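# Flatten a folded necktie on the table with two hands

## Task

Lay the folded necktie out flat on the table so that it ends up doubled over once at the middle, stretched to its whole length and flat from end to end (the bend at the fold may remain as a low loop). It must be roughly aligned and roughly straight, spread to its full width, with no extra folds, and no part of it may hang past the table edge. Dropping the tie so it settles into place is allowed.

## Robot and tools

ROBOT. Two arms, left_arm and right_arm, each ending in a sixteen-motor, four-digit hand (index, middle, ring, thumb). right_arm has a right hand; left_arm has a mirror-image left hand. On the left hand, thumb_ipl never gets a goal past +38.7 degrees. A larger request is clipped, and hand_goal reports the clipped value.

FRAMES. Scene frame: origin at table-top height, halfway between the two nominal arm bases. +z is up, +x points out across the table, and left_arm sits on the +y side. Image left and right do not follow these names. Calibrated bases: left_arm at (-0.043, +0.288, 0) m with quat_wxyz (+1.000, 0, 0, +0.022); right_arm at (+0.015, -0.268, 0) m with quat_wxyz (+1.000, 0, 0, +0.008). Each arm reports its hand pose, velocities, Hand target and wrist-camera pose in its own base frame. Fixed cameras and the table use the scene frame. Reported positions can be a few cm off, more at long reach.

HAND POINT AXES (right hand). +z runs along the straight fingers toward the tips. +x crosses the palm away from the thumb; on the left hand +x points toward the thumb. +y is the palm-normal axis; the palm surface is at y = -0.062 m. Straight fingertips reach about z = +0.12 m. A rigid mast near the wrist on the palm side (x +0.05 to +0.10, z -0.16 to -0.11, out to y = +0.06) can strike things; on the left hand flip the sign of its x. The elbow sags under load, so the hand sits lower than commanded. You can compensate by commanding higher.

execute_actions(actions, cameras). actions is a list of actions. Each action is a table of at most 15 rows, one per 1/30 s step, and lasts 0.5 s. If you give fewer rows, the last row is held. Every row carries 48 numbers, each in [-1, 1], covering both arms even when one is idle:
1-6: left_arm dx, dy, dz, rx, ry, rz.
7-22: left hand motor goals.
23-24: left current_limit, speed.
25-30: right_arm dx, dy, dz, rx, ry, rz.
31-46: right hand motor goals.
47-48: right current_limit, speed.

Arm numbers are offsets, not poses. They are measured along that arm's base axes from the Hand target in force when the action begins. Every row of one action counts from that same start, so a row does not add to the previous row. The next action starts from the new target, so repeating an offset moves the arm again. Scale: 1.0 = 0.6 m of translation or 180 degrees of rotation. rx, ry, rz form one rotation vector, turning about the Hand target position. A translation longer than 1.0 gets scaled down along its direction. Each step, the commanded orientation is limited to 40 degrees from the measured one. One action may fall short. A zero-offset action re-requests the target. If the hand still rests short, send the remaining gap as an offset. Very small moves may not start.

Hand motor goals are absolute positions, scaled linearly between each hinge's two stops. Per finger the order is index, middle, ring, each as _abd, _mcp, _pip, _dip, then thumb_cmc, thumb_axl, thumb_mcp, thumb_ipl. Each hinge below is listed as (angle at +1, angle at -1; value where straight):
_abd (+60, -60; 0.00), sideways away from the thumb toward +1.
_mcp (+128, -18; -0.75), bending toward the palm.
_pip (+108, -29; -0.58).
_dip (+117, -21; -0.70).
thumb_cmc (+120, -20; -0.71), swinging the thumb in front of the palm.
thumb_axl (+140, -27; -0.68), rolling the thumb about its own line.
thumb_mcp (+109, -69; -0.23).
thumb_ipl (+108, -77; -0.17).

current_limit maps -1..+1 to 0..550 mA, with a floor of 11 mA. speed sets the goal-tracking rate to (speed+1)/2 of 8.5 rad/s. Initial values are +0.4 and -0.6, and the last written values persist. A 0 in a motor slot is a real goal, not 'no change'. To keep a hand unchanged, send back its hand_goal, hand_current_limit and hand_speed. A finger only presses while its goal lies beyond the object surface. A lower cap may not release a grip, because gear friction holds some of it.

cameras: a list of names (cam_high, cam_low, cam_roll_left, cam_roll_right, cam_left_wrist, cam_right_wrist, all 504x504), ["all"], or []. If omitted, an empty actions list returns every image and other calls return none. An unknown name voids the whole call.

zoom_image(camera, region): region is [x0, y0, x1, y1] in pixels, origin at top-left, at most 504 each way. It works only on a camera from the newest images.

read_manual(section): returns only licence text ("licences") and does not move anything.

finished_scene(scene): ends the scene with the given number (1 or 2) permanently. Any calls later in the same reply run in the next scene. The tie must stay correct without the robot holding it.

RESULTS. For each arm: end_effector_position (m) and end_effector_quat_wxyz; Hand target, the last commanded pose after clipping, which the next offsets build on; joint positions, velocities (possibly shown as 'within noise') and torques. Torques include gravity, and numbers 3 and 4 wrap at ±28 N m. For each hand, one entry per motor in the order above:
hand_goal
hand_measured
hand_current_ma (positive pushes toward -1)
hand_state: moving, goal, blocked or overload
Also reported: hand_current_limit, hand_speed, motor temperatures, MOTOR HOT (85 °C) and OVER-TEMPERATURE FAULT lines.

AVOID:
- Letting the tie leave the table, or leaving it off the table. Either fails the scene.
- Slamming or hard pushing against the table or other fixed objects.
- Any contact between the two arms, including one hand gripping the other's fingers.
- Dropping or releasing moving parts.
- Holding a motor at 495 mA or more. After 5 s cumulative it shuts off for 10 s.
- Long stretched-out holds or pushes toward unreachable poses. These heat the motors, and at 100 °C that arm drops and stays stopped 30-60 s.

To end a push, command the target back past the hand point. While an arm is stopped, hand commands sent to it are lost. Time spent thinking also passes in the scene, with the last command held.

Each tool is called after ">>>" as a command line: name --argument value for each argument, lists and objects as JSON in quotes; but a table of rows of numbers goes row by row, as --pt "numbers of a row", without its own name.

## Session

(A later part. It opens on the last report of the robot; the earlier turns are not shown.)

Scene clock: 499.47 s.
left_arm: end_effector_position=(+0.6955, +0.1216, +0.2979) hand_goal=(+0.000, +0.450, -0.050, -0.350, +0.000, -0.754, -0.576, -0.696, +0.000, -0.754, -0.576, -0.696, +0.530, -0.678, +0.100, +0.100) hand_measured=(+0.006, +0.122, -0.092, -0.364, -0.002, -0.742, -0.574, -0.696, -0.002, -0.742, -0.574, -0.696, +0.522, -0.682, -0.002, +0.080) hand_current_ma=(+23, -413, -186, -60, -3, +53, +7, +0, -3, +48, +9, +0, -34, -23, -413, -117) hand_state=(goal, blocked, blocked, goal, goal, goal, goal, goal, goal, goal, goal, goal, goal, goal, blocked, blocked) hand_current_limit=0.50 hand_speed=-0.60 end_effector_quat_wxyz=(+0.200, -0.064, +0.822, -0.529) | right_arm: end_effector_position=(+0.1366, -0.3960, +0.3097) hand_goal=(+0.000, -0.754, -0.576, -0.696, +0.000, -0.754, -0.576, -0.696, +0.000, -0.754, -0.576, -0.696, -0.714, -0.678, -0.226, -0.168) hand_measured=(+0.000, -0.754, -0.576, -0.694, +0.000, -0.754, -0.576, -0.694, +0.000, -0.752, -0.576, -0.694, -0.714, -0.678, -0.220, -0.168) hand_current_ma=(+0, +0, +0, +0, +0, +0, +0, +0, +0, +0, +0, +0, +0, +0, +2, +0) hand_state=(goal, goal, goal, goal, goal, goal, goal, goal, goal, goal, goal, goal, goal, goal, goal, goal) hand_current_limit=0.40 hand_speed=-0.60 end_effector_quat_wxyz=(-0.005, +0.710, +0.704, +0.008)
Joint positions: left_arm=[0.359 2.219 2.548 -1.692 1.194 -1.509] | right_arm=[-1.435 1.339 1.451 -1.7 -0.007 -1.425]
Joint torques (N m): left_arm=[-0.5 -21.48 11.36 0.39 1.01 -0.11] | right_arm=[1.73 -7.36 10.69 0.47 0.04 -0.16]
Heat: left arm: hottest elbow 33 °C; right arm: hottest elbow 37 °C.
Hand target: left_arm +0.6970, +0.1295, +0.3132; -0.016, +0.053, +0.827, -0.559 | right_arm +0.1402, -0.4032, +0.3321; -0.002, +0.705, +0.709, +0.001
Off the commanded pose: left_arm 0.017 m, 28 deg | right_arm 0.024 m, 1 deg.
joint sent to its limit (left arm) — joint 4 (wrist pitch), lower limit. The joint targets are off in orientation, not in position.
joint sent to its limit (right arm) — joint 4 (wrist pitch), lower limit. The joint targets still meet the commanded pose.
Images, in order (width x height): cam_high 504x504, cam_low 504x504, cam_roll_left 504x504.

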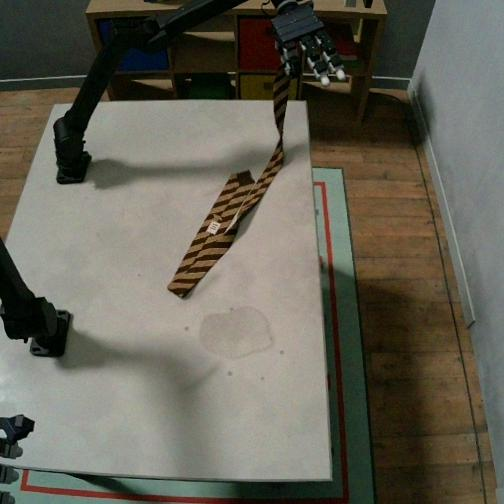

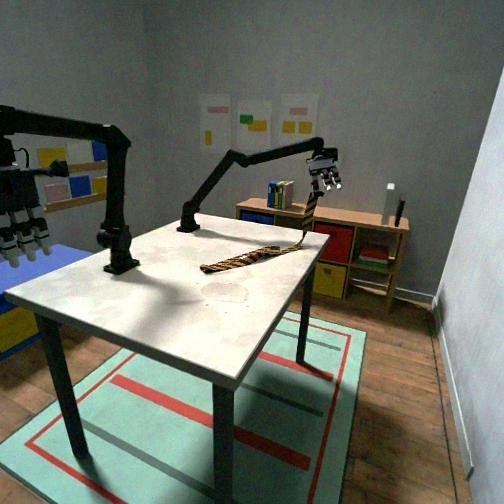

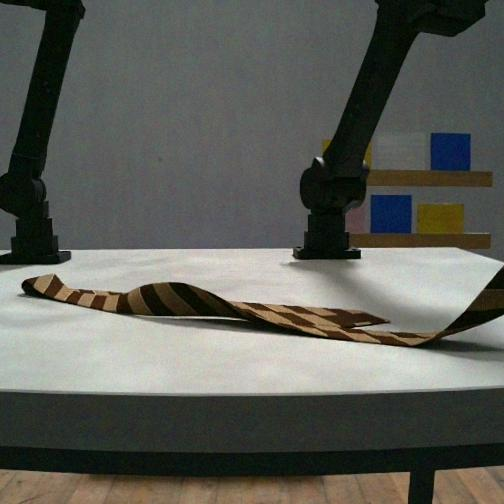

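>>> execute_actions --actions '[[[-0.15,0.02,-0.18,0,0,0,0,0.45,-0.05,-0.35,0,-0.754,-0.576,-0.696,0,-0.754,-0.576,-0.696,0.53,-0.678,0.1,0.1,0.5,-0.6,0,0,0,0,0,0,0,-0.754,-0.576,-0.696,0,-0.754,-0.576,-0.696,0,-0.754,-0.576,-0.696,-0.714,-0.678,-0.226,-0.168,0.4,-0.6]],[[-0.15,0.02,-0.2,0,0,0,0,0.45,-0.05,-0.35,0,-0.754,-0.576,-0.696,0,-0.754,-0.576,-0.696,0.53,-0.678,0.1,0.1,0.5,-0.6,0,0,0,0,0,0,0,-0.754,-0.576,-0.696,0,-0.754,-0.576,-0.696,0,-0.754,-0.576,-0.696,-0.714,-0.678,-0.226,-0.168,0.4,-0.6]]]' --cameras '["cam_roll_left","cam_high","cam_low"]'

>>> zoom_image --camera "cam_high" --region '[150, 80, 330, 310]'

>>> zoom_image --camera "cam_low" --region '[180, 150, 340, 290]'

Scene clock: 502.00 s.
left_arm: end_effector_position=(+0.5054, +0.1489, +0.0696) hand_goal=(+0.000, +0.450, -0.050, -0.350, +0.000, -0.754, -0.576, -0.696, +0.000, -0.754, -0.576, -0.696, +0.530, -0.678, +0.100, +0.100) hand_measured=(+0.006, +0.122, -0.092, -0.364, +0.000, -0.744, -0.574, -0.696, +0.000, -0.746, -0.574, -0.696, +0.522, -0.682, -0.002, +0.080) hand_current_ma=(+21, -412, -187, -62, +2, +43, +7, +0, +2, +37, +6, +0, -34, -22, -413, -117) hand_state=(goal, blocked, blocked, goal, goal, goal, goal, goal, goal, goal, goal, goal, goal, goal, blocked, blocked) hand_current_limit=0.50 hand_speed=-0.60 end_effector_quat_wxyz=(+0.051, -0.015, +0.871, -0.489) | right_arm: end_effector_position=(+0.1366, -0.3960, +0.3097) hand_goal=(+0.000, -0.754, -0.576, -0.696, +0.000, -0.754, -0.576, -0.696, +0.000, -0.754, -0.576, -0.696, -0.714, -0.678, -0.226, -0.168) hand_measured=(+0.000, -0.754, -0.576, -0.694, +0.000, -0.754, -0.576, -0.694, +0.000, -0.752, -0.576, -0.694, -0.714, -0.678, -0.220, -0.168) hand_current_ma=(+0, +0, +0, +0, +0, +0, +0, +0, +0, +0, +0, +0, +0, +0, +2, +0) hand_state=(goal, goal, goal, goal, goal, goal, goal, goal, goal, goal, goal, goal, goal, goal, goal, goal) hand_current_limit=0.40 hand_speed=-0.60 end_effector_quat_wxyz=(-0.005, +0.710, +0.704, +0.008)
Joint positions: left_arm=[0.464 2.027 1.644 -1.697 0.938 -0.879] | right_arm=[-1.435 1.339 1.451 -1.7 -0.007 -1.425]
Joint torques (N m): left_arm=[-1.26 -19.02 8.62 -0.5 0.74 0.07] | right_arm=[2.08 -7.12 10.65 0.65 0.04 -0.13]
Heat: left arm: hottest elbow 33 °C; right arm: hottest elbow 37 °C.
Hand target: left_arm +0.5170, +0.1533, +0.0853; -0.016, +0.053, +0.827, -0.559 | right_arm +0.1402, -0.4032, +0.3321; -0.002, +0.705, +0.709, +0.001
Off the commanded pose: left_arm 0.020 m, 14 deg | right_arm 0.024 m, 1 deg.
joint read past its limit (left arm) — joint 4 (wrist pitch), lower limit.
joint sent to its limit (left arm) — joint 4 (wrist pitch), lower limit. The joint targets are off in orientation, not in position.
joint sent to its limit (right arm) — joint 4 (wrist pitch), lower limit. The joint targets still meet the commanded pose.
Images, in order (width x height): cam_high 504x504, cam_low 504x504, cam_roll_left 504x504.

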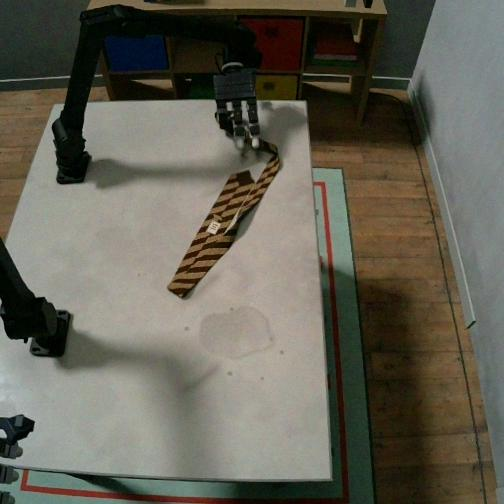

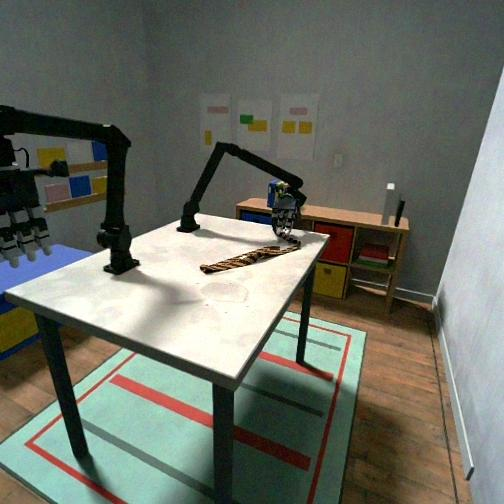

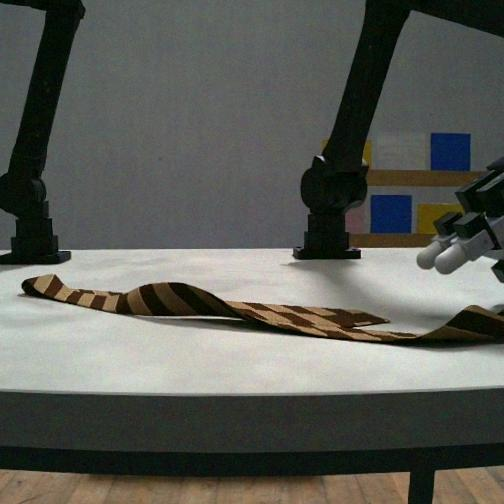

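Scaled by 2.191 from the camera's 504x504 image, which has a finer 720x720 frame.

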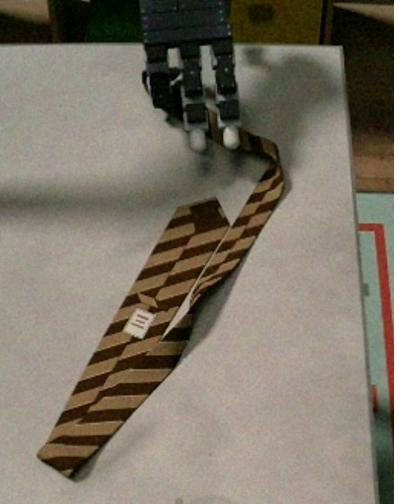

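Scaled by 3.150 from the camera's 504x504 image, which has a finer 720x720 frame.

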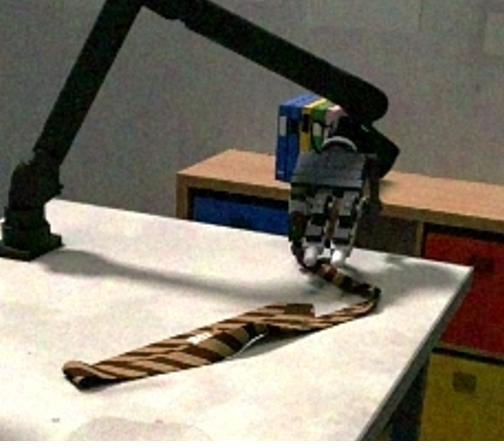

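>>> execute_actions --actions '[[[-0.02,0.0,-0.04,0,0,0,0,0.45,-0.05,-0.35,0,-0.754,-0.576,-0.696,0,-0.754,-0.576,-0.696,0.53,-0.678,0.1,0.1,0.5,-0.6,0,0,0,0,0,0,0,-0.754,-0.576,-0.696,0,-0.754,-0.576,-0.696,0,-0.754,-0.576,-0.696,-0.714,-0.678,-0.226,-0.168,0.4,-0.6]],[[0,0,0,0,0,0,0,0.25,-0.06,-0.35,0,-0.754,-0.576,-0.696,0,-0.754,-0.576,-0.696,0.53,-0.678,-0.45,-0.3,0.4,-0.6,0,0,0,0,0,0,0,-0.754,-0.576,-0.696,0,-0.754,-0.576,-0.696,0,-0.754,-0.576,-0.696,-0.714,-0.678,-0.226,-0.168,0.4,-0.6]],[[0,0,0.02,0,0,0,0,0.1,0.05,-0.33,0,-0.754,-0.576,-0.696,0,-0.754,-0.576,-0.696,0.53,-0.678,-0.45,-0.3,0.4,-0.6,0,0,0,0,0,0,0,-0.754,-0.576,-0.696,0,-0.754,-0.576,-0.696,0,-0.754,-0.576,-0.696,-0.714,-0.678,-0.226,-0.168,0.4,-0.6]],[[0,0,0.12,0,0,0,0,-0.137,0.226,-0.261,0,-0.754,-0.576,-0.696,0,-0.754,-0.576,-0.696,0.53,-0.678,-0.45,-0.3,0.4,-0.6,0,0,0,0,0,0,0,-0.754,-0.576,-0.696,0,-0.754,-0.576,-0.696,0,-0.754,-0.576,-0.696,-0.714,-0.678,-0.226,-0.168,0.4,-0.6]],[[-0.13,-0.05,0.15,0,0,0,0,-0.137,0.226,-0.261,0,-0.754,-0.576,-0.696,0,-0.754,-0.576,-0.696,0.53,-0.678,-0.2,-0.1,0.4,-0.6,0,0,0,0,0,0,0,-0.754,-0.576,-0.696,0,-0.754,-0.576,-0.696,0,-0.754,-0.576,-0.696,-0.714,-0.678,-0.226,-0.168,0.4,-0.6]]]' --cameras '["cam_roll_left","cam_high","cam_low"]'

>>> zoom_image --camera "cam_high" --region '[190, 90, 310, 210]'

>>> zoom_image --camera "cam_high" --region '[150, 190, 270, 310]'

Scene clock: 505.53 s.
left_arm: end_effector_position=(+0.4266, +0.1155, +0.2249) hand_goal=(+0.000, -0.138, +0.226, -0.262, +0.000, -0.754, -0.576, -0.696, +0.000, -0.754, -0.576, -0.696, +0.530, -0.678, -0.200, -0.100) hand_measured=(+0.002, -0.136, +0.220, -0.264, +0.000, -0.742, -0.574, -0.696, +0.000, -0.744, -0.574, -0.696, +0.530, -0.680, -0.200, -0.102) hand_current_ma=(+4, +10, -21, -11, +3, +51, +7, +0, +3, +43, +6, +0, -2, -8, +1, -7) hand_state=(goal, goal, goal, goal, goal, goal, goal, goal, goal, goal, goal, goal, goal, goal, goal, goal) hand_current_limit=0.40 hand_speed=-0.60 end_effector_quat_wxyz=(+0.126, -0.033, +0.884, -0.448) | right_arm: end_effector_position=(+0.1366, -0.3960, +0.3097) hand_goal=(+0.000, -0.754, -0.576, -0.696, +0.000, -0.754, -0.576, -0.696, +0.000, -0.754, -0.576, -0.696, -0.714, -0.678, -0.226, -0.168) hand_measured=(+0.000, -0.754, -0.576, -0.694, +0.000, -0.754, -0.576, -0.694, +0.000, -0.752, -0.576, -0.694, -0.714, -0.678, -0.220, -0.168) hand_current_ma=(+0, +0, +0, +0, +0, +0, +0, +0, +0, +0, +0, +0, +0, +0, +2, +0) hand_state=(goal, goal, goal, goal, goal, goal, goal, goal, goal, goal, goal, goal, goal, goal, goal, goal) hand_current_limit=0.40 hand_speed=-0.60 end_effector_quat_wxyz=(-0.005, +0.710, +0.704, +0.008)
Joint positions: left_arm=[0.474 1.564 1.453 -1.693 0.95 -1.052] | right_arm=[-1.435 1.339 1.451 -1.7 -0.007 -1.425]
Joint torques (N m): left_arm=[-0.09 -13.39 9.11 -0.2 0.79 -0.11] | right_arm=[2.14 -7.24 10.62 0.55 0.05 -0.13]
Heat: left arm: hottest elbow 32 °C; right arm: hottest elbow 37 °C.
Hand target: left_arm +0.4270, +0.1235, +0.2353; -0.016, +0.053, +0.828, -0.559 | right_arm +0.1402, -0.4032, +0.3321; -0.002, +0.705, +0.709, +0.001
Off the commanded pose: left_arm 0.013 m, 24 deg | right_arm 0.024 m, 1 deg.
joint sent to its limit (left arm) — joint 4 (wrist pitch), lower limit. The joint targets are off in orientation, not in position.
joint sent to its limit (right arm) — joint 4 (wrist pitch), lower limit. The joint targets still meet the commanded pose.
Images, in order (width x height): cam_high 504x504, cam_low 504x504, cam_roll_left 504x504.

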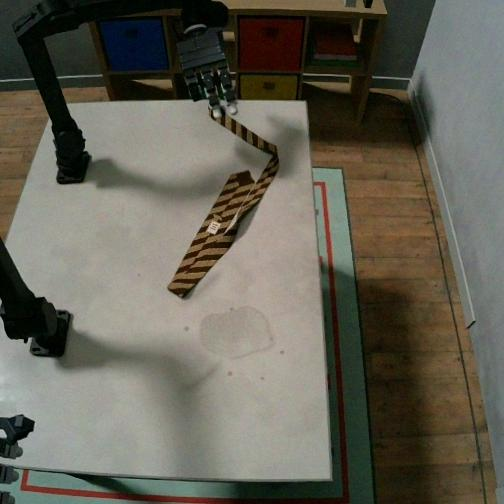

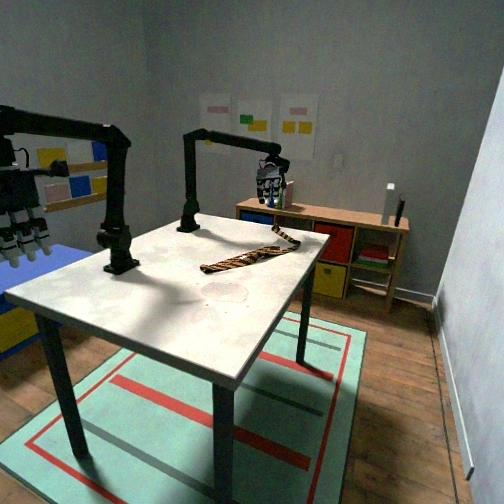

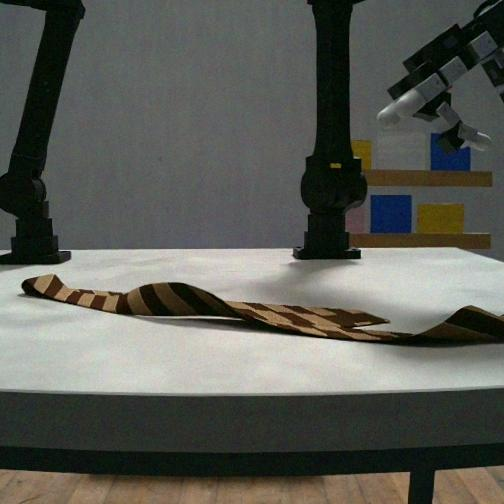

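Scaled by 4.200 from the camera's 504x504 image, which has a finer 720x720 frame.

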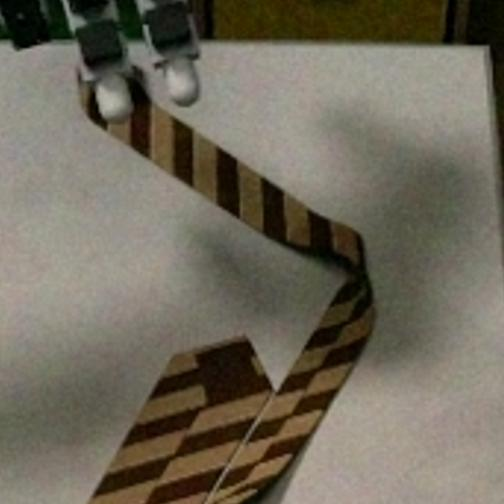

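Scaled by 4.200 from the camera's 504x504 image, which has a finer 720x720 frame.

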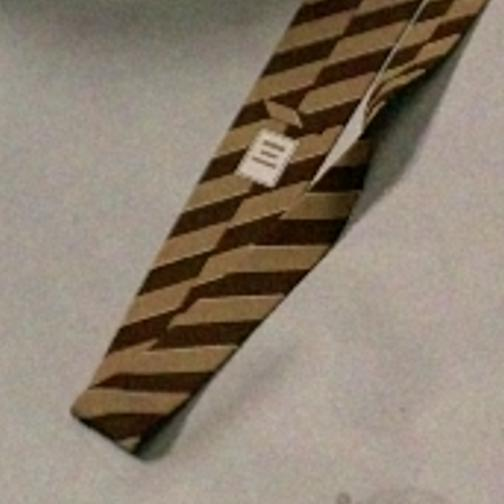

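>>> execute_actions --actions '[[[0.2,-0.05,-0.08,0,0,0,0,-0.137,0.226,-0.261,0,-0.754,-0.576,-0.696,0,-0.754,-0.576,-0.696,0.53,-0.678,-0.2,-0.1,0.4,-0.6,0,0,0,0,0,0,0,-0.754,-0.576,-0.696,0,-0.754,-0.576,-0.696,0,-0.754,-0.576,-0.696,-0.714,-0.678,-0.226,-0.168,0.4,-0.6]],[[0.103,-0.043,-0.1,0,0,0,0,-0.137,0.226,-0.261,0,-0.754,-0.576,-0.696,0,-0.754,-0.576,-0.696,0.53,-0.678,-0.2,-0.1,0.4,-0.6,0,0,0,0,0,0,0,-0.754,-0.576,-0.696,0,-0.754,-0.576,-0.696,0,-0.754,-0.576,-0.696,-0.714,-0.678,-0.226,-0.168,0.4,-0.6]],[[0,0,-0.1,0,0,0,0,-0.137,0.226,-0.261,0,-0.754,-0.576,-0.696,0,-0.754,-0.576,-0.696,0.53,-0.678,-0.2,-0.1,0.4,-0.6,0,0,0,0,0,0,0,-0.754,-0.576,-0.696,0,-0.754,-0.576,-0.696,0,-0.754,-0.576,-0.696,-0.714,-0.678,-0.226,-0.168,0.4,-0.6]]]' --cameras '["cam_roll_left","cam_high","cam_left_wrist"]'

>>> zoom_image --camera "cam_high" --region '[190, 90, 310, 210]'

>>> zoom_image --camera "cam_left_wrist" --region '[0, 0, 200, 200]'

Scene clock: 508.20 s.
left_arm: end_effector_position=(+0.6001, +0.0667, +0.0519) hand_goal=(+0.000, -0.138, +0.226, -0.262, +0.000, -0.754, -0.576, -0.696, +0.000, -0.754, -0.576, -0.696, +0.530, -0.678, -0.200, -0.100) hand_measured=(-0.002, -0.136, +0.224, -0.264, -0.002, -0.742, -0.574, -0.696, -0.002, -0.744, -0.574, -0.696, +0.530, -0.680, -0.200, -0.102) hand_current_ma=(-6, +11, -9, -6, -5, +53, +7, +0, -5, +44, +7, +0, +2, -8, +4, -6) hand_state=(goal, goal, goal, goal, goal, goal, goal, goal, goal, goal, goal, goal, goal, goal, goal, goal) hand_current_limit=0.40 hand_speed=-0.60 end_effector_quat_wxyz=(+0.031, +0.003, +0.852, -0.523) | right_arm: end_effector_position=(+0.1366, -0.3960, +0.3097) hand_goal=(+0.000, -0.754, -0.576, -0.696, +0.000, -0.754, -0.576, -0.696, +0.000, -0.754, -0.576, -0.696, -0.714, -0.678, -0.226, -0.168) hand_measured=(+0.000, -0.754, -0.576, -0.694, +0.000, -0.754, -0.576, -0.694, +0.000, -0.752, -0.576, -0.694, -0.714, -0.678, -0.220, -0.168) hand_current_ma=(+0, +0, +0, +0, +0, +0, +0, +0, +0, +0, +0, +0, +0, +0, +2, +0) hand_state=(goal, goal, goal, goal, goal, goal, goal, goal, goal, goal, goal, goal, goal, goal, goal, goal) hand_current_limit=0.40 hand_speed=-0.60 end_effector_quat_wxyz=(-0.005, +0.710, +0.704, +0.008)
Joint positions: left_arm=[0.293 2.221 1.91 -1.693 1.05 -1.019] | right_arm=[-1.435 1.339 1.451 -1.7 -0.007 -1.425]
Joint torques (N m): left_arm=[-1.38 -21.36 8.54 -0.59 0.81 0.06] | right_arm=[2.14 -7.59 10.55 0.51 0.03 -0.14]
Heat: left arm: hottest elbow 32 °C; right arm: hottest elbow 37 °C.
Hand target: left_arm +0.6087, +0.0677, +0.0673; -0.016, +0.053, +0.827, -0.559 | right_arm +0.1402, -0.4032, +0.3321; -0.002, +0.705, +0.709, +0.001
Off the commanded pose: left_arm 0.018 m, 9 deg | right_arm 0.024 m, 1 deg.
joint sent to its limit (left arm) — joint 4 (wrist pitch), lower limit. The joint targets are off in orientation, not in position.
joint sent to its limit (right arm) — joint 4 (wrist pitch), lower limit. The joint targets still meet the commanded pose.
Images, in order (width x height): cam_high 504x504, cam_roll_left 504x504, cam_left_wrist 504x504.

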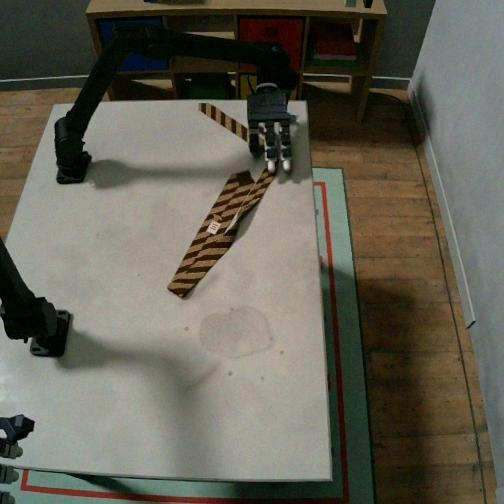

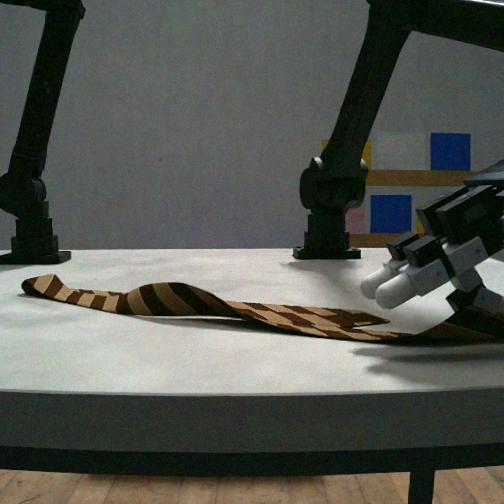

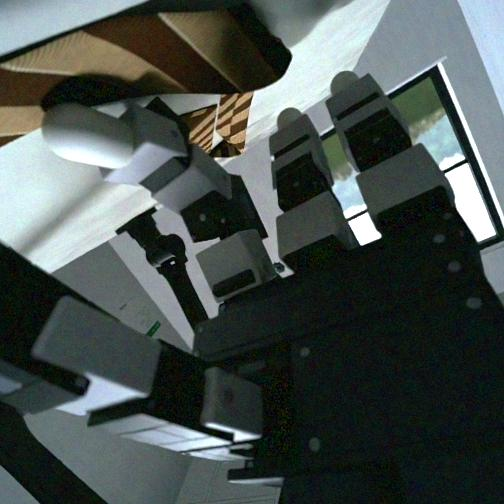

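Scaled by 4.200 from the camera's 504x504 image, which has a finer 720x720 frame.

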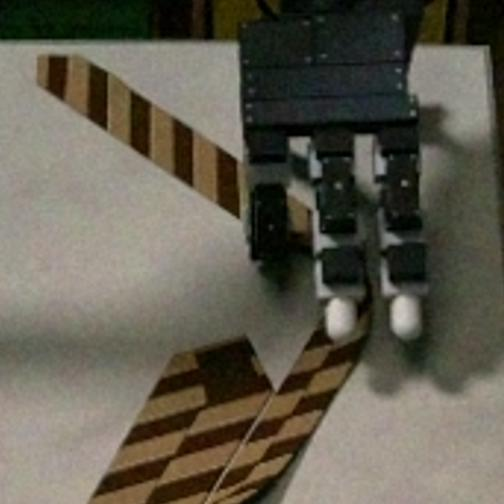

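Scaled by 2.520 from the camera's 504x504 image, which has a finer 720x720 frame.

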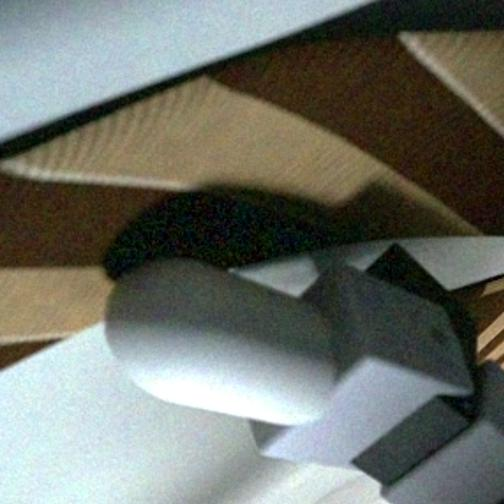

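>>> execute_actions --actions '[[[0,0.005,-0.008,0,0,0,0,0,0.12,-0.3,0,-0.754,-0.576,-0.696,0,-0.754,-0.576,-0.696,0.53,-0.678,0.05,0.05,0.4,-0.6,0,0,0,0,0,0,0,-0.754,-0.576,-0.696,0,-0.754,-0.576,-0.696,0,-0.754,-0.576,-0.696,-0.714,-0.678,-0.226,-0.168,0.4,-0.6]],[[0,0,-0.02,0,0,0,0,0.25,-0.06,-0.38,0,-0.754,-0.576,-0.696,0,-0.754,-0.576,-0.696,0.53,-0.678,0.1,0.1,0.4,-0.6,0,0,0,0,0,0,0,-0.754,-0.576,-0.696,0,-0.754,-0.576,-0.696,0,-0.754,-0.576,-0.696,-0.714,-0.678,-0.226,-0.168,0.4,-0.6]],[[0,0,0,0,0,0,0,0.45,-0.05,-0.35,0,-0.754,-0.576,-0.696,0,-0.754,-0.576,-0.696,0.53,-0.678,0.1,0.1,0.5,-0.6,0,0,0,0,0,0,0,-0.754,-0.576,-0.696,0,-0.754,-0.576,-0.696,0,-0.754,-0.576,-0.696,-0.714,-0.678,-0.226,-0.168,0.4,-0.6]],[[0,0,0.1,0,0,0,0,0.45,-0.05,-0.35,0,-0.754,-0.576,-0.696,0,-0.754,-0.576,-0.696,0.53,-0.678,0.1,0.1,0.5,-0.6,0,0,0,0,0,0,0,-0.754,-0.576,-0.696,0,-0.754,-0.576,-0.696,0,-0.754,-0.576,-0.696,-0.714,-0.678,-0.226,-0.168,0.4,-0.6]]]' --cameras '["cam_high","cam_low"]'

>>> zoom_image --camera "cam_low" --region '[210, 150, 350, 280]'

Scene clock: 512.17 s.
left_arm: end_effector_position=(+0.6008, +0.0663, +0.0996) hand_goal=(+0.000, +0.450, -0.050, -0.350, +0.000, -0.754, -0.576, -0.696, +0.000, -0.754, -0.576, -0.696, +0.530, -0.678, +0.100, +0.100) hand_measured=(-0.002, +0.108, -0.072, -0.356, -0.002, -0.742, -0.574, -0.696, -0.002, -0.744, -0.574, -0.696, +0.538, -0.676, +0.032, +0.064) hand_current_ma=(-7, -412, -96, -20, -5, +53, +7, +0, -5, +44, +7, +0, +30, +5, -400, -210) hand_state=(goal, blocked, blocked, goal, goal, goal, goal, goal, goal, goal, goal, goal, goal, goal, blocked, blocked) hand_current_limit=0.50 hand_speed=-0.60 end_effector_quat_wxyz=(+0.054, +0.007, +0.855, -0.515) | right_arm: end_effector_position=(+0.1366, -0.3960, +0.3097) hand_goal=(+0.000, -0.754, -0.576, -0.696, +0.000, -0.754, -0.576, -0.696, +0.000, -0.754, -0.576, -0.696, -0.714, -0.678, -0.226, -0.168) hand_measured=(+0.000, -0.754, -0.576, -0.694, +0.000, -0.754, -0.576, -0.694, +0.000, -0.752, -0.576, -0.694, -0.714, -0.678, -0.220, -0.168) hand_current_ma=(+0, +0, +0, +0, +0, +0, +0, +0, +0, +0, +0, +0, +0, +0, +2, +0) hand_state=(goal, goal, goal, goal, goal, goal, goal, goal, goal, goal, goal, goal, goal, goal, goal, goal) hand_current_limit=0.40 hand_speed=-0.60 end_effector_quat_wxyz=(-0.005, +0.710, +0.704, +0.008)
Joint positions: left_arm=[0.292 2.139 1.91 -1.697 1.054 -1.054] | right_arm=[-1.435 1.339 1.451 -1.7 -0.007 -1.425]
Joint torques (N m): left_arm=[-0.91 -19.84 9.55 -0.25 0.87 -0.11] | right_arm=[1.2 -7.71 10.61 0.57 0.01 -0.16]
Heat: left arm: hottest elbow 33 °C; right arm: hottest elbow 37 °C.
Hand target: left_arm +0.6088, +0.0704, +0.1105; -0.016, +0.053, +0.827, -0.559 | right_arm +0.1402, -0.4032, +0.3321; -0.002, +0.705, +0.709, +0.001
Off the commanded pose: left_arm 0.014 m, 11 deg | right_arm 0.024 m, 1 deg.
joint read past its limit (left arm) — joint 4 (wrist pitch), lower limit.
joint sent to its limit (left arm) — joint 4 (wrist pitch), lower limit. The joint targets are off in orientation, not in position.
joint sent to its limit (right arm) — joint 4 (wrist pitch), lower limit. The joint targets still meet the commanded pose.
Images, in order (width x height): cam_high 504x504, cam_low 504x504.

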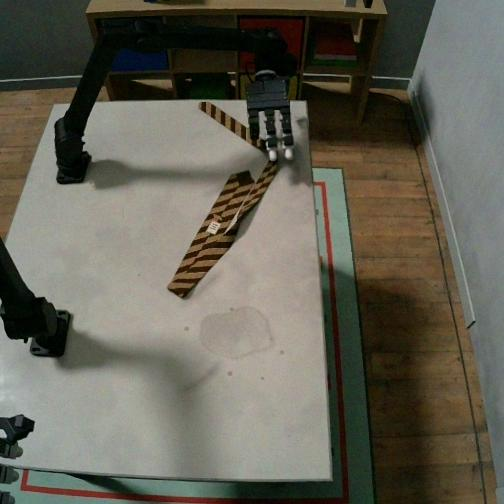

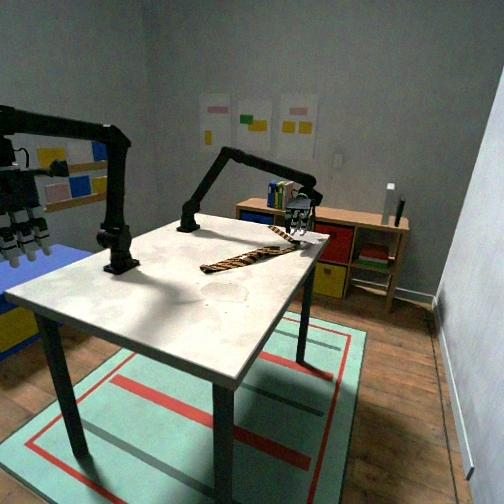

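Scaled by 3.600 from the camera's 504x504 image, which has a finer 720x720 frame.

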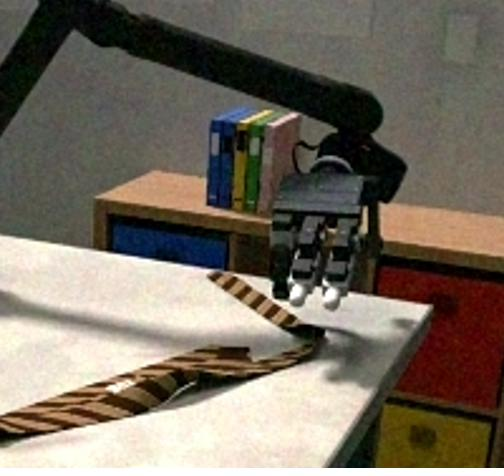

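>>> execute_actions --actions '[[[0,0,0,0,0,0,0,-0.137,0.226,-0.261,0,-0.754,-0.576,-0.696,0,-0.754,-0.576,-0.696,0.53,-0.678,-0.2,-0.1,0.4,-0.6,0,0,0,0,0,0,0,-0.754,-0.576,-0.696,0,-0.754,-0.576,-0.696,0,-0.754,-0.576,-0.696,-0.714,-0.678,-0.226,-0.168,0.4,-0.6]],[[0,0,-0.1,0,0,0,0,-0.137,0.226,-0.261,0,-0.754,-0.576,-0.696,0,-0.754,-0.576,-0.696,0.53,-0.678,-0.2,-0.1,0.4,-0.6,0,0,0,0,0,0,0,-0.754,-0.576,-0.696,0,-0.754,-0.576,-0.696,0,-0.754,-0.576,-0.696,-0.714,-0.678,-0.226,-0.168,0.4,-0.6]],[[0,0,-0.01,0,0,0,0,0,0.12,-0.3,0,-0.754,-0.576,-0.696,0,-0.754,-0.576,-0.696,0.53,-0.678,0.0,0.0,0.4,-0.6,0,0,0,0,0,0,0,-0.754,-0.576,-0.696,0,-0.754,-0.576,-0.696,0,-0.754,-0.576,-0.696,-0.714,-0.678,-0.226,-0.168,0.4,-0.6]],[[0,0,-0.02,0,0,0,0,0.25,-0.06,-0.38,0,-0.754,-0.576,-0.696,0,-0.754,-0.576,-0.696,0.53,-0.678,0.1,0.1,0.4,-0.6,0,0,0,0,0,0,0,-0.754,-0.576,-0.696,0,-0.754,-0.576,-0.696,0,-0.754,-0.576,-0.696,-0.714,-0.678,-0.226,-0.168,0.4,-0.6]],[[0,0,0,0,0,0,0,0.45,-0.05,-0.35,0,-0.754,-0.576,-0.696,0,-0.754,-0.576,-0.696,0.53,-0.678,0.1,0.1,0.5,-0.6,0,0,0,0,0,0,0,-0.754,-0.576,-0.696,0,-0.754,-0.576,-0.696,0,-0.754,-0.576,-0.696,-0.714,-0.678,-0.226,-0.168,0.4,-0.6]]]' --cameras '["cam_high","cam_low"]'

>>> zoom_image --camera "cam_low" --region '[210, 150, 350, 280]'

Scene clock: 515.77 s.
left_arm: end_effector_position=(+0.6010, +0.0662, +0.0461) hand_goal=(+0.000, +0.450, -0.050, -0.350, +0.000, -0.754, -0.576, -0.696, +0.000, -0.754, -0.576, -0.696, +0.530, -0.678, +0.100, +0.100) hand_measured=(-0.006, +0.198, -0.008, -0.326, -0.002, -0.740, -0.574, -0.696, -0.002, -0.742, -0.574, -0.696, +0.532, -0.678, -0.100, +0.046) hand_current_ma=(-19, -412, +185, +106, -5, +60, +8, +0, -5, +51, +7, +0, +9, +1, -413, -328) hand_state=(goal, blocked, blocked, blocked, goal, goal, goal, goal, goal, goal, goal, goal, goal, goal, blocked, blocked) hand_current_limit=0.50 hand_speed=-0.60 end_effector_quat_wxyz=(+0.032, +0.009, +0.850, -0.525) | right_arm: end_effector_position=(+0.1366, -0.3960, +0.3097) hand_goal=(+0.000, -0.754, -0.576, -0.696, +0.000, -0.754, -0.576, -0.696, +0.000, -0.754, -0.576, -0.696, -0.714, -0.678, -0.226, -0.168) hand_measured=(+0.000, -0.754, -0.576, -0.694, +0.000, -0.754, -0.576, -0.694, +0.000, -0.752, -0.576, -0.694, -0.714, -0.678, -0.220, -0.168) hand_current_ma=(+0, +0, +0, +0, +0, +0, +0, +0, +0, +0, +0, +0, +0, +0, +2, +0) hand_state=(goal, goal, goal, goal, goal, goal, goal, goal, goal, goal, goal, goal, goal, goal, goal, goal) hand_current_limit=0.40 hand_speed=-0.60 end_effector_quat_wxyz=(-0.005, +0.710, +0.704, +0.008)
Joint positions: left_arm=[0.293 2.232 1.912 -1.697 1.053 -0.996] | right_arm=[-1.435 1.339 1.451 -1.7 -0.007 -1.425]
Joint torques (N m): left_arm=[-0.97 -17.55 8.57 -0.4 0.57 0.3] | right_arm=[1.38 -7.71 10.28 0.43 -0.01 -0.13]
Heat: left arm: hottest elbow 33 °C; right arm: hottest elbow 37 °C.
Hand target: left_arm +0.6087, +0.0705, +0.0324; -0.016, +0.053, +0.827, -0.559 | right_arm +0.1402, -0.4032, +0.3321; -0.002, +0.705, +0.709, +0.001
Off the commanded pose: left_arm 0.016 m, 9 deg | right_arm 0.024 m, 1 deg.
joint read past its limit (left arm) — joint 4 (wrist pitch), lower limit.
joint sent to its limit (left arm) — joint 4 (wrist pitch), lower limit. The joint targets are off in orientation, not in position.
joint sent to its limit (right arm) — joint 4 (wrist pitch), lower limit. The joint targets still meet the commanded pose.
Images, in order (width x height): cam_high 504x504, cam_low 504x504.

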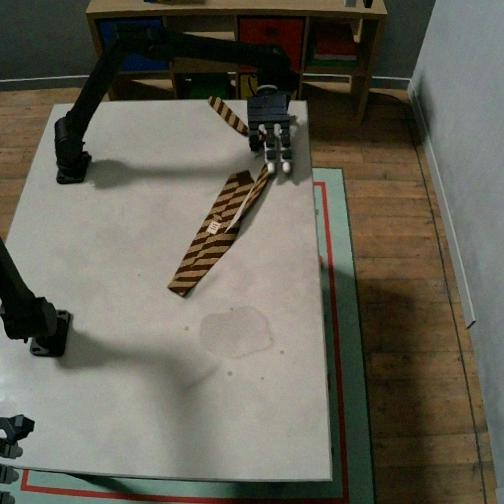

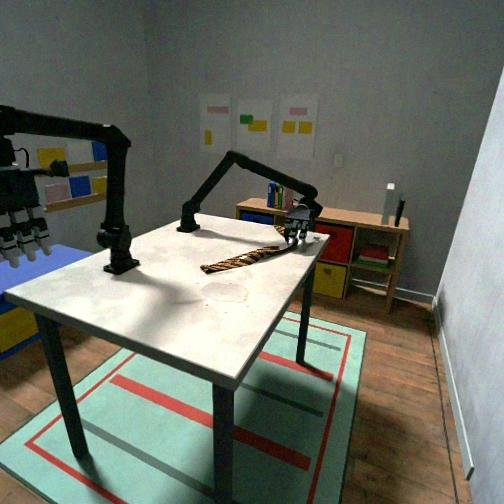

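Scaled by 3.600 from the camera's 504x504 image, which has a finer 720x720 frame.

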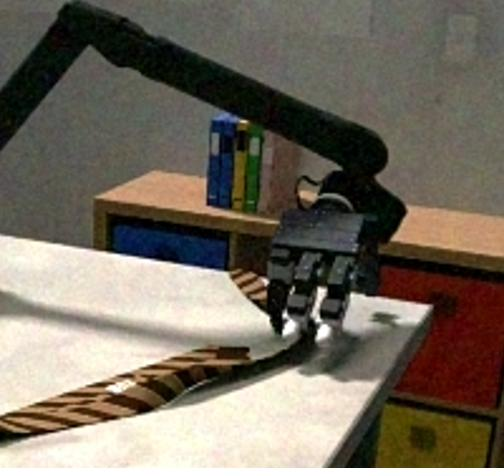

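>>> execute_actions --actions '[[[0,0,0.16,0,0,0,0,0.45,-0.05,-0.35,0,-0.754,-0.576,-0.696,0,-0.754,-0.576,-0.696,0.53,-0.678,0.1,0.1,0.5,-0.6,0,0,0,0,0,0,0,-0.754,-0.576,-0.696,0,-0.754,-0.576,-0.696,0,-0.754,-0.576,-0.696,-0.714,-0.678,-0.226,-0.168,0.4,-0.6]],[[-0.02,-0.08,0.24,0,0,0,0,0.45,-0.05,-0.35,0,-0.754,-0.576,-0.696,0,-0.754,-0.576,-0.696,0.53,-0.678,0.1,0.1,0.5,-0.6,0,0,0,0,0,0,0,-0.754,-0.576,-0.696,0,-0.754,-0.576,-0.696,0,-0.754,-0.576,-0.696,-0.714,-0.678,-0.226,-0.168,0.4,-0.6]],[[-0.02,-0.13,0.24,0,0,0,0,0.45,-0.05,-0.35,0,-0.754,-0.576,-0.696,0,-0.754,-0.576,-0.696,0.53,-0.678,0.1,0.1,0.5,-0.6,0,0,0,0,0,0,0,-0.754,-0.576,-0.696,0,-0.754,-0.576,-0.696,0,-0.754,-0.576,-0.696,-0.714,-0.678,-0.226,-0.168,0.4,-0.6]],[[-0.02,-0.18,0.2,0,0,0,0,0.45,-0.05,-0.35,0,-0.754,-0.576,-0.696,0,-0.754,-0.576,-0.696,0.53,-0.678,0.1,0.1,0.5,-0.6,0,0,0,0,0,0,0,-0.754,-0.576,-0.696,0,-0.754,-0.576,-0.696,0,-0.754,-0.576,-0.696,-0.714,-0.678,-0.226,-0.168,0.4,-0.6]]]' --cameras '["cam_high","cam_low","cam_roll_left"]'

>>> zoom_image --camera "cam_low" --region '[180, 60, 360, 290]'

>>> zoom_image --camera "cam_high" --region '[150, 60, 330, 310]'

Scene clock: 519.40 s.
left_arm: end_effector_position=(+0.5792, -0.1675, +0.5199) hand_goal=(+0.000, +0.450, -0.050, -0.350, +0.000, -0.754, -0.576, -0.696, +0.000, -0.754, -0.576, -0.696, +0.530, -0.678, +0.100, +0.100) hand_measured=(-0.002, +0.214, -0.040, -0.326, -0.002, -0.738, -0.574, -0.696, -0.002, -0.740, -0.574, -0.696, +0.538, -0.678, -0.100, +0.046) hand_current_ma=(-4, -413, +39, +106, -5, +73, +8, +0, -5, +64, +9, +0, +30, +1, -413, -328) hand_state=(goal, blocked, goal, blocked, goal, goal, goal, goal, goal, goal, goal, goal, goal, goal, blocked, blocked) hand_current_limit=0.50 hand_speed=-0.60 end_effector_quat_wxyz=(+0.088, +0.002, +0.783, -0.615) | right_arm: end_effector_position=(+0.1366, -0.3960, +0.3097) hand_goal=(+0.000, -0.754, -0.576, -0.696, +0.000, -0.754, -0.576, -0.696, +0.000, -0.754, -0.576, -0.696, -0.714, -0.678, -0.226, -0.168) hand_measured=(+0.000, -0.754, -0.576, -0.694, +0.000, -0.754, -0.576, -0.694, +0.000, -0.752, -0.576, -0.694, -0.714, -0.678, -0.220, -0.168) hand_current_ma=(+0, +0, +0, +0, +0, +0, +0, +0, +0, +0, +0, +0, +0, +0, +2, +0) hand_state=(goal, goal, goal, goal, goal, goal, goal, goal, goal, goal, goal, goal, goal, goal, goal, goal) hand_current_limit=0.40 hand_speed=-0.60 end_effector_quat_wxyz=(-0.005, +0.710, +0.704, +0.008)
Joint positions: left_arm=[-0.031 2.016 2.77 -1.692 1.285 -2.078] | right_arm=[-1.435 1.339 1.451 -1.7 -0.007 -1.425]
Joint torques (N m): left_arm=[-0.97 -19.08 9.1 0.84 0.93 -0.15] | right_arm=[1.73 -7.18 10.61 0.35 0.05 -0.16]
Heat: left arm: hottest elbow 33 °C; right arm: hottest elbow 37 °C.
Hand target: left_arm +0.5726, -0.1634, +0.5365; -0.016, +0.053, +0.827, -0.559 | right_arm +0.1402, -0.4032, +0.3321; -0.002, +0.705, +0.709, +0.001
Off the commanded pose: left_arm 0.018 m, 16 deg | right_arm 0.024 m, 1 deg.
joint sent to its limit (left arm) — joint 4 (wrist pitch), lower limit; joint 6 (wrist roll), lower limit. The joint targets are off in orientation, not in position.
joint sent to its limit (right arm) — joint 4 (wrist pitch), lower limit. The joint targets still meet the commanded pose.
Images, in order (width x height): cam_high 504x504, cam_low 504x504, cam_roll_left 504x504.

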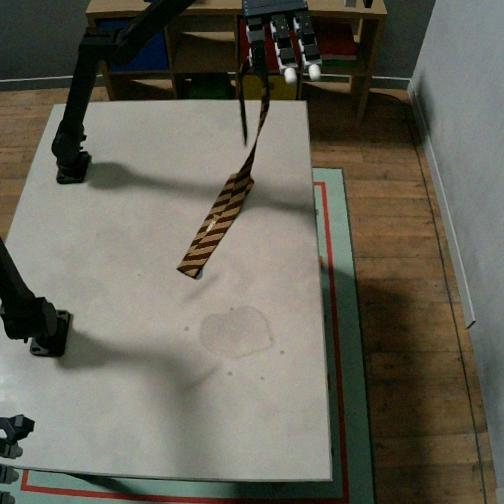

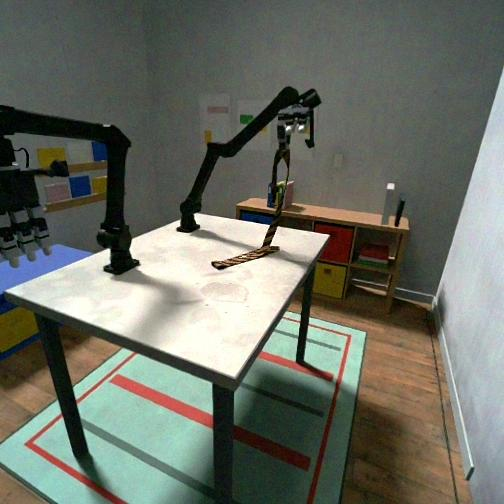

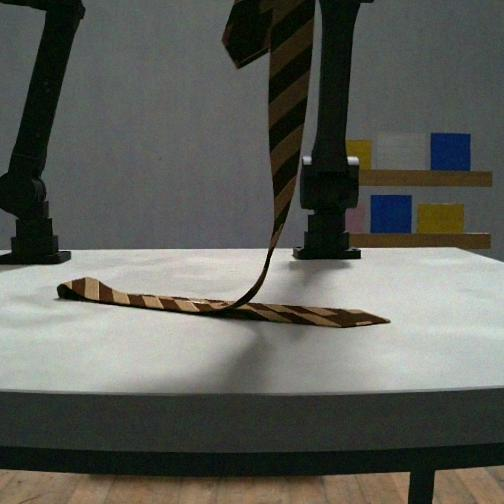

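Scaled by 2.191 from the camera's 504x504 image, which has a finer 720x720 frame.

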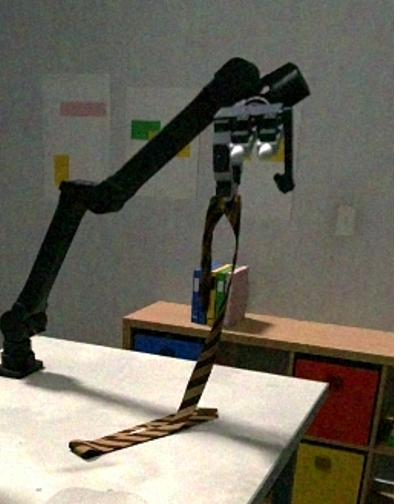

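Scaled by 2.016 from the camera's 504x504 image, which has a finer 720x720 frame.

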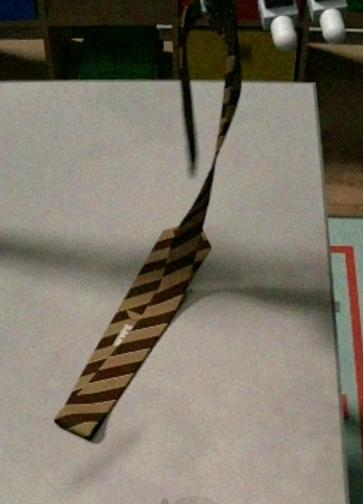

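>>> zoom_image --camera "cam_low" --region '[255, 130, 315, 240]'

>>> zoom_image --camera "cam_roll_left" --region '[214, 0, 334, 130]'

>>> zoom_image --camera "cam_high" --region '[220, 50, 300, 190]'

Scaled by 4.582 from the camera's 504x504 image, which has a finer 720x720 frame.

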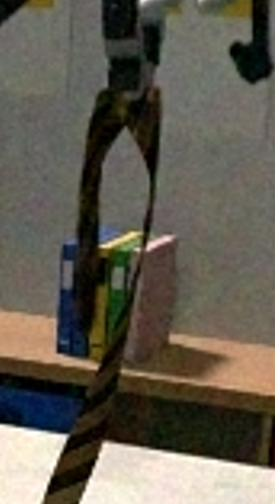

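Scaled by 3.877 from the camera's 504x504 image, which has a finer 720x720 frame.

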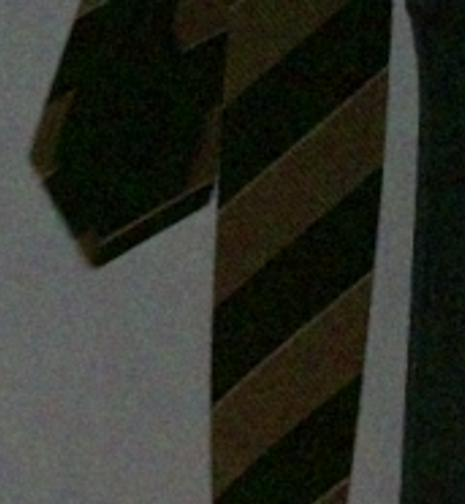

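Scaled by 3.600 from the camera's 504x504 image, which has a finer 720x720 frame.

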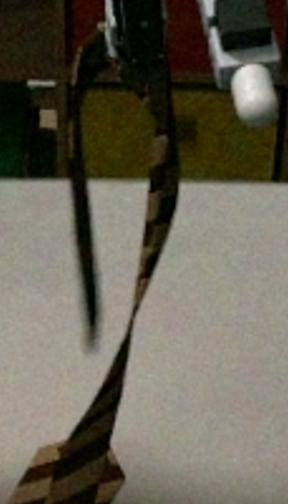

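>>> execute_actions --actions '[[[-0.23,-0.09,-0.1,0,0,0,0,0.45,-0.05,-0.35,0,-0.754,-0.576,-0.696,0,-0.754,-0.576,-0.696,0.53,-0.678,0.1,0.1,0.5,-0.6,0,0,0,0,0,0,0,-0.754,-0.576,-0.696,0,-0.754,-0.576,-0.696,0,-0.754,-0.576,-0.696,-0.714,-0.678,-0.226,-0.168,0.4,-0.6]],[[-0.22,-0.16,-0.22,0,0,0,0,0.45,-0.05,-0.35,0,-0.754,-0.576,-0.696,0,-0.754,-0.576,-0.696,0.53,-0.678,0.1,0.1,0.5,-0.6,0,0,0,0,0,0,0,-0.754,-0.576,-0.696,0,-0.754,-0.576,-0.696,0,-0.754,-0.576,-0.696,-0.714,-0.678,-0.226,-0.168,0.4,-0.6]],[[-0.07,-0.04,-0.2,0,0,0,0,0.45,-0.05,-0.35,0,-0.754,-0.576,-0.696,0,-0.754,-0.576,-0.696,0.53,-0.678,0.1,0.1,0.5,-0.6,0,0,0,0,0,0,0,-0.754,-0.576,-0.696,0,-0.754,-0.576,-0.696,0,-0.754,-0.576,-0.696,-0.714,-0.678,-0.226,-0.168,0.4,-0.6]],[[-0.07,-0.03,-0.2,0,0,0,0,0.45,-0.05,-0.35,0,-0.754,-0.576,-0.696,0,-0.754,-0.576,-0.696,0.53,-0.678,0.1,0.1,0.5,-0.6,0,0,0,0,0,0,0,-0.754,-0.576,-0.696,0,-0.754,-0.576,-0.696,0,-0.754,-0.576,-0.696,-0.714,-0.678,-0.226,-0.168,0.4,-0.6]]]' --cameras '["cam_high","cam_low","cam_roll_left"]'

>>> zoom_image --camera "cam_roll_left" --region '[54, 150, 474, 350]'

>>> zoom_image --camera "cam_high" --region '[100, 120, 290, 310]'

Scene clock: 524.87 s.
left_arm: end_effector_position=(+0.2055, -0.3460, +0.0893) hand_goal=(+0.000, +0.450, -0.050, -0.350, +0.000, -0.754, -0.576, -0.696, +0.000, -0.754, -0.576, -0.696, +0.530, -0.678, +0.100, +0.100) hand_measured=(+0.002, +0.218, -0.046, -0.326, +0.002, -0.742, -0.576, -0.696, +0.002, -0.744, -0.576, -0.696, +0.540, -0.678, -0.100, +0.046) hand_current_ma=(+9, -412, +19, +106, +4, +47, +3, +0, +4, +41, +3, +0, +40, +1, -413, -328) hand_state=(goal, blocked, goal, blocked, goal, goal, goal, goal, goal, goal, goal, goal, goal, goal, blocked, blocked) hand_current_limit=0.50 hand_speed=-0.60 end_effector_quat_wxyz=(-0.129, +0.205, +0.818, -0.522) | right_arm: end_effector_position=(+0.1366, -0.3960, +0.3097) hand_goal=(+0.000, -0.754, -0.576, -0.696, +0.000, -0.754, -0.576, -0.696, +0.000, -0.754, -0.576, -0.696, -0.714, -0.678, -0.226, -0.168) hand_measured=(+0.000, -0.754, -0.576, -0.694, +0.000, -0.754, -0.576, -0.694, +0.000, -0.752, -0.576, -0.694, -0.714, -0.678, -0.220, -0.168) hand_current_ma=(+0, +0, +0, +0, +0, +0, +0, +0, +0, +0, +0, +0, +0, +0, +2, +0) hand_state=(goal, goal, goal, goal, goal, goal, goal, goal, goal, goal, goal, goal, goal, goal, goal, goal) hand_current_limit=0.40 hand_speed=-0.60 end_effector_quat_wxyz=(-0.005, +0.710, +0.704, +0.008)
Joint positions: left_arm=[-0.722 1.398 0.819 -0.527 1.079 -2.082] | right_arm=[-1.435 1.339 1.451 -1.7 -0.007 -1.425]
Joint torques (N m): left_arm=[-0.67 -10.17 9.54 1.24 0.81 -0.12] | right_arm=[2.08 -7.53 10.54 0.57 0 -0.15]
Heat: left arm: hottest elbow 33 °C; right arm: hottest elbow 37 °C.
Hand target: left_arm +0.2185, -0.3554, +0.1043; -0.016, +0.053, +0.827, -0.559 | right_arm +0.1402, -0.4032, +0.3321; -0.002, +0.705, +0.709, +0.001
Off the commanded pose: left_arm 0.022 m, 22 deg | right_arm 0.024 m, 1 deg.
joint sent to its limit (left arm) — joint 6 (wrist roll), lower limit. The joint targets are off in orientation, not in position.
joint sent to its limit (right arm) — joint 4 (wrist pitch), lower limit. The joint targets still meet the commanded pose.
Images, in order (width x height): cam_high 504x504, cam_low 504x504, cam_roll_left 504x504.

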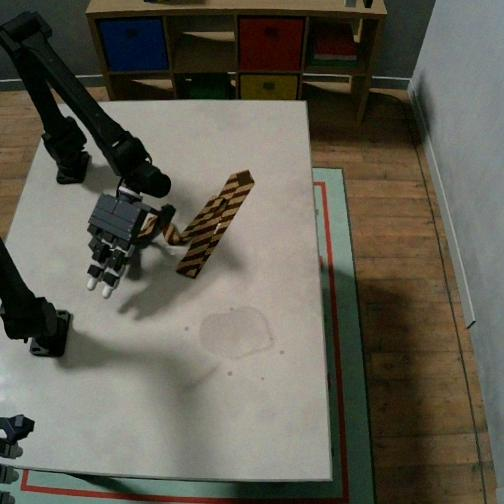

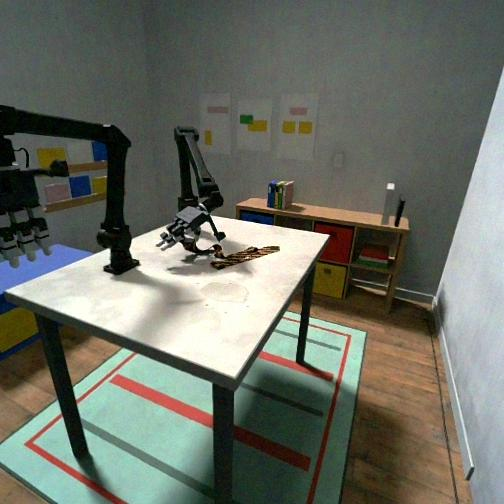

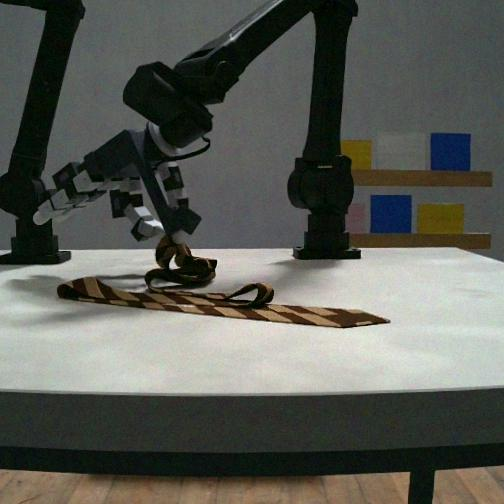

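Scaled by 1.200 from the camera's 504x504 image, which has a finer 720x720 frame.

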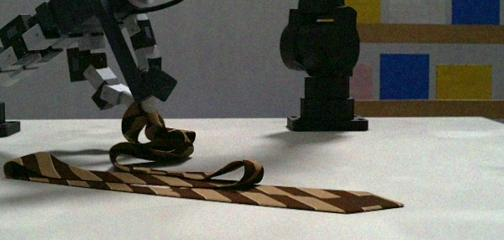

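Scaled by 2.653 from the camera's 504x504 image, which has a finer 720x720 frame.

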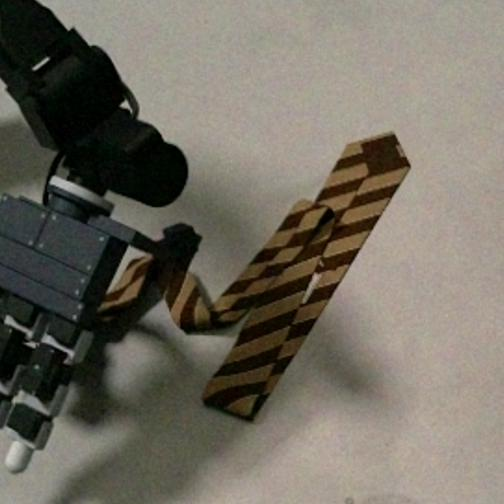

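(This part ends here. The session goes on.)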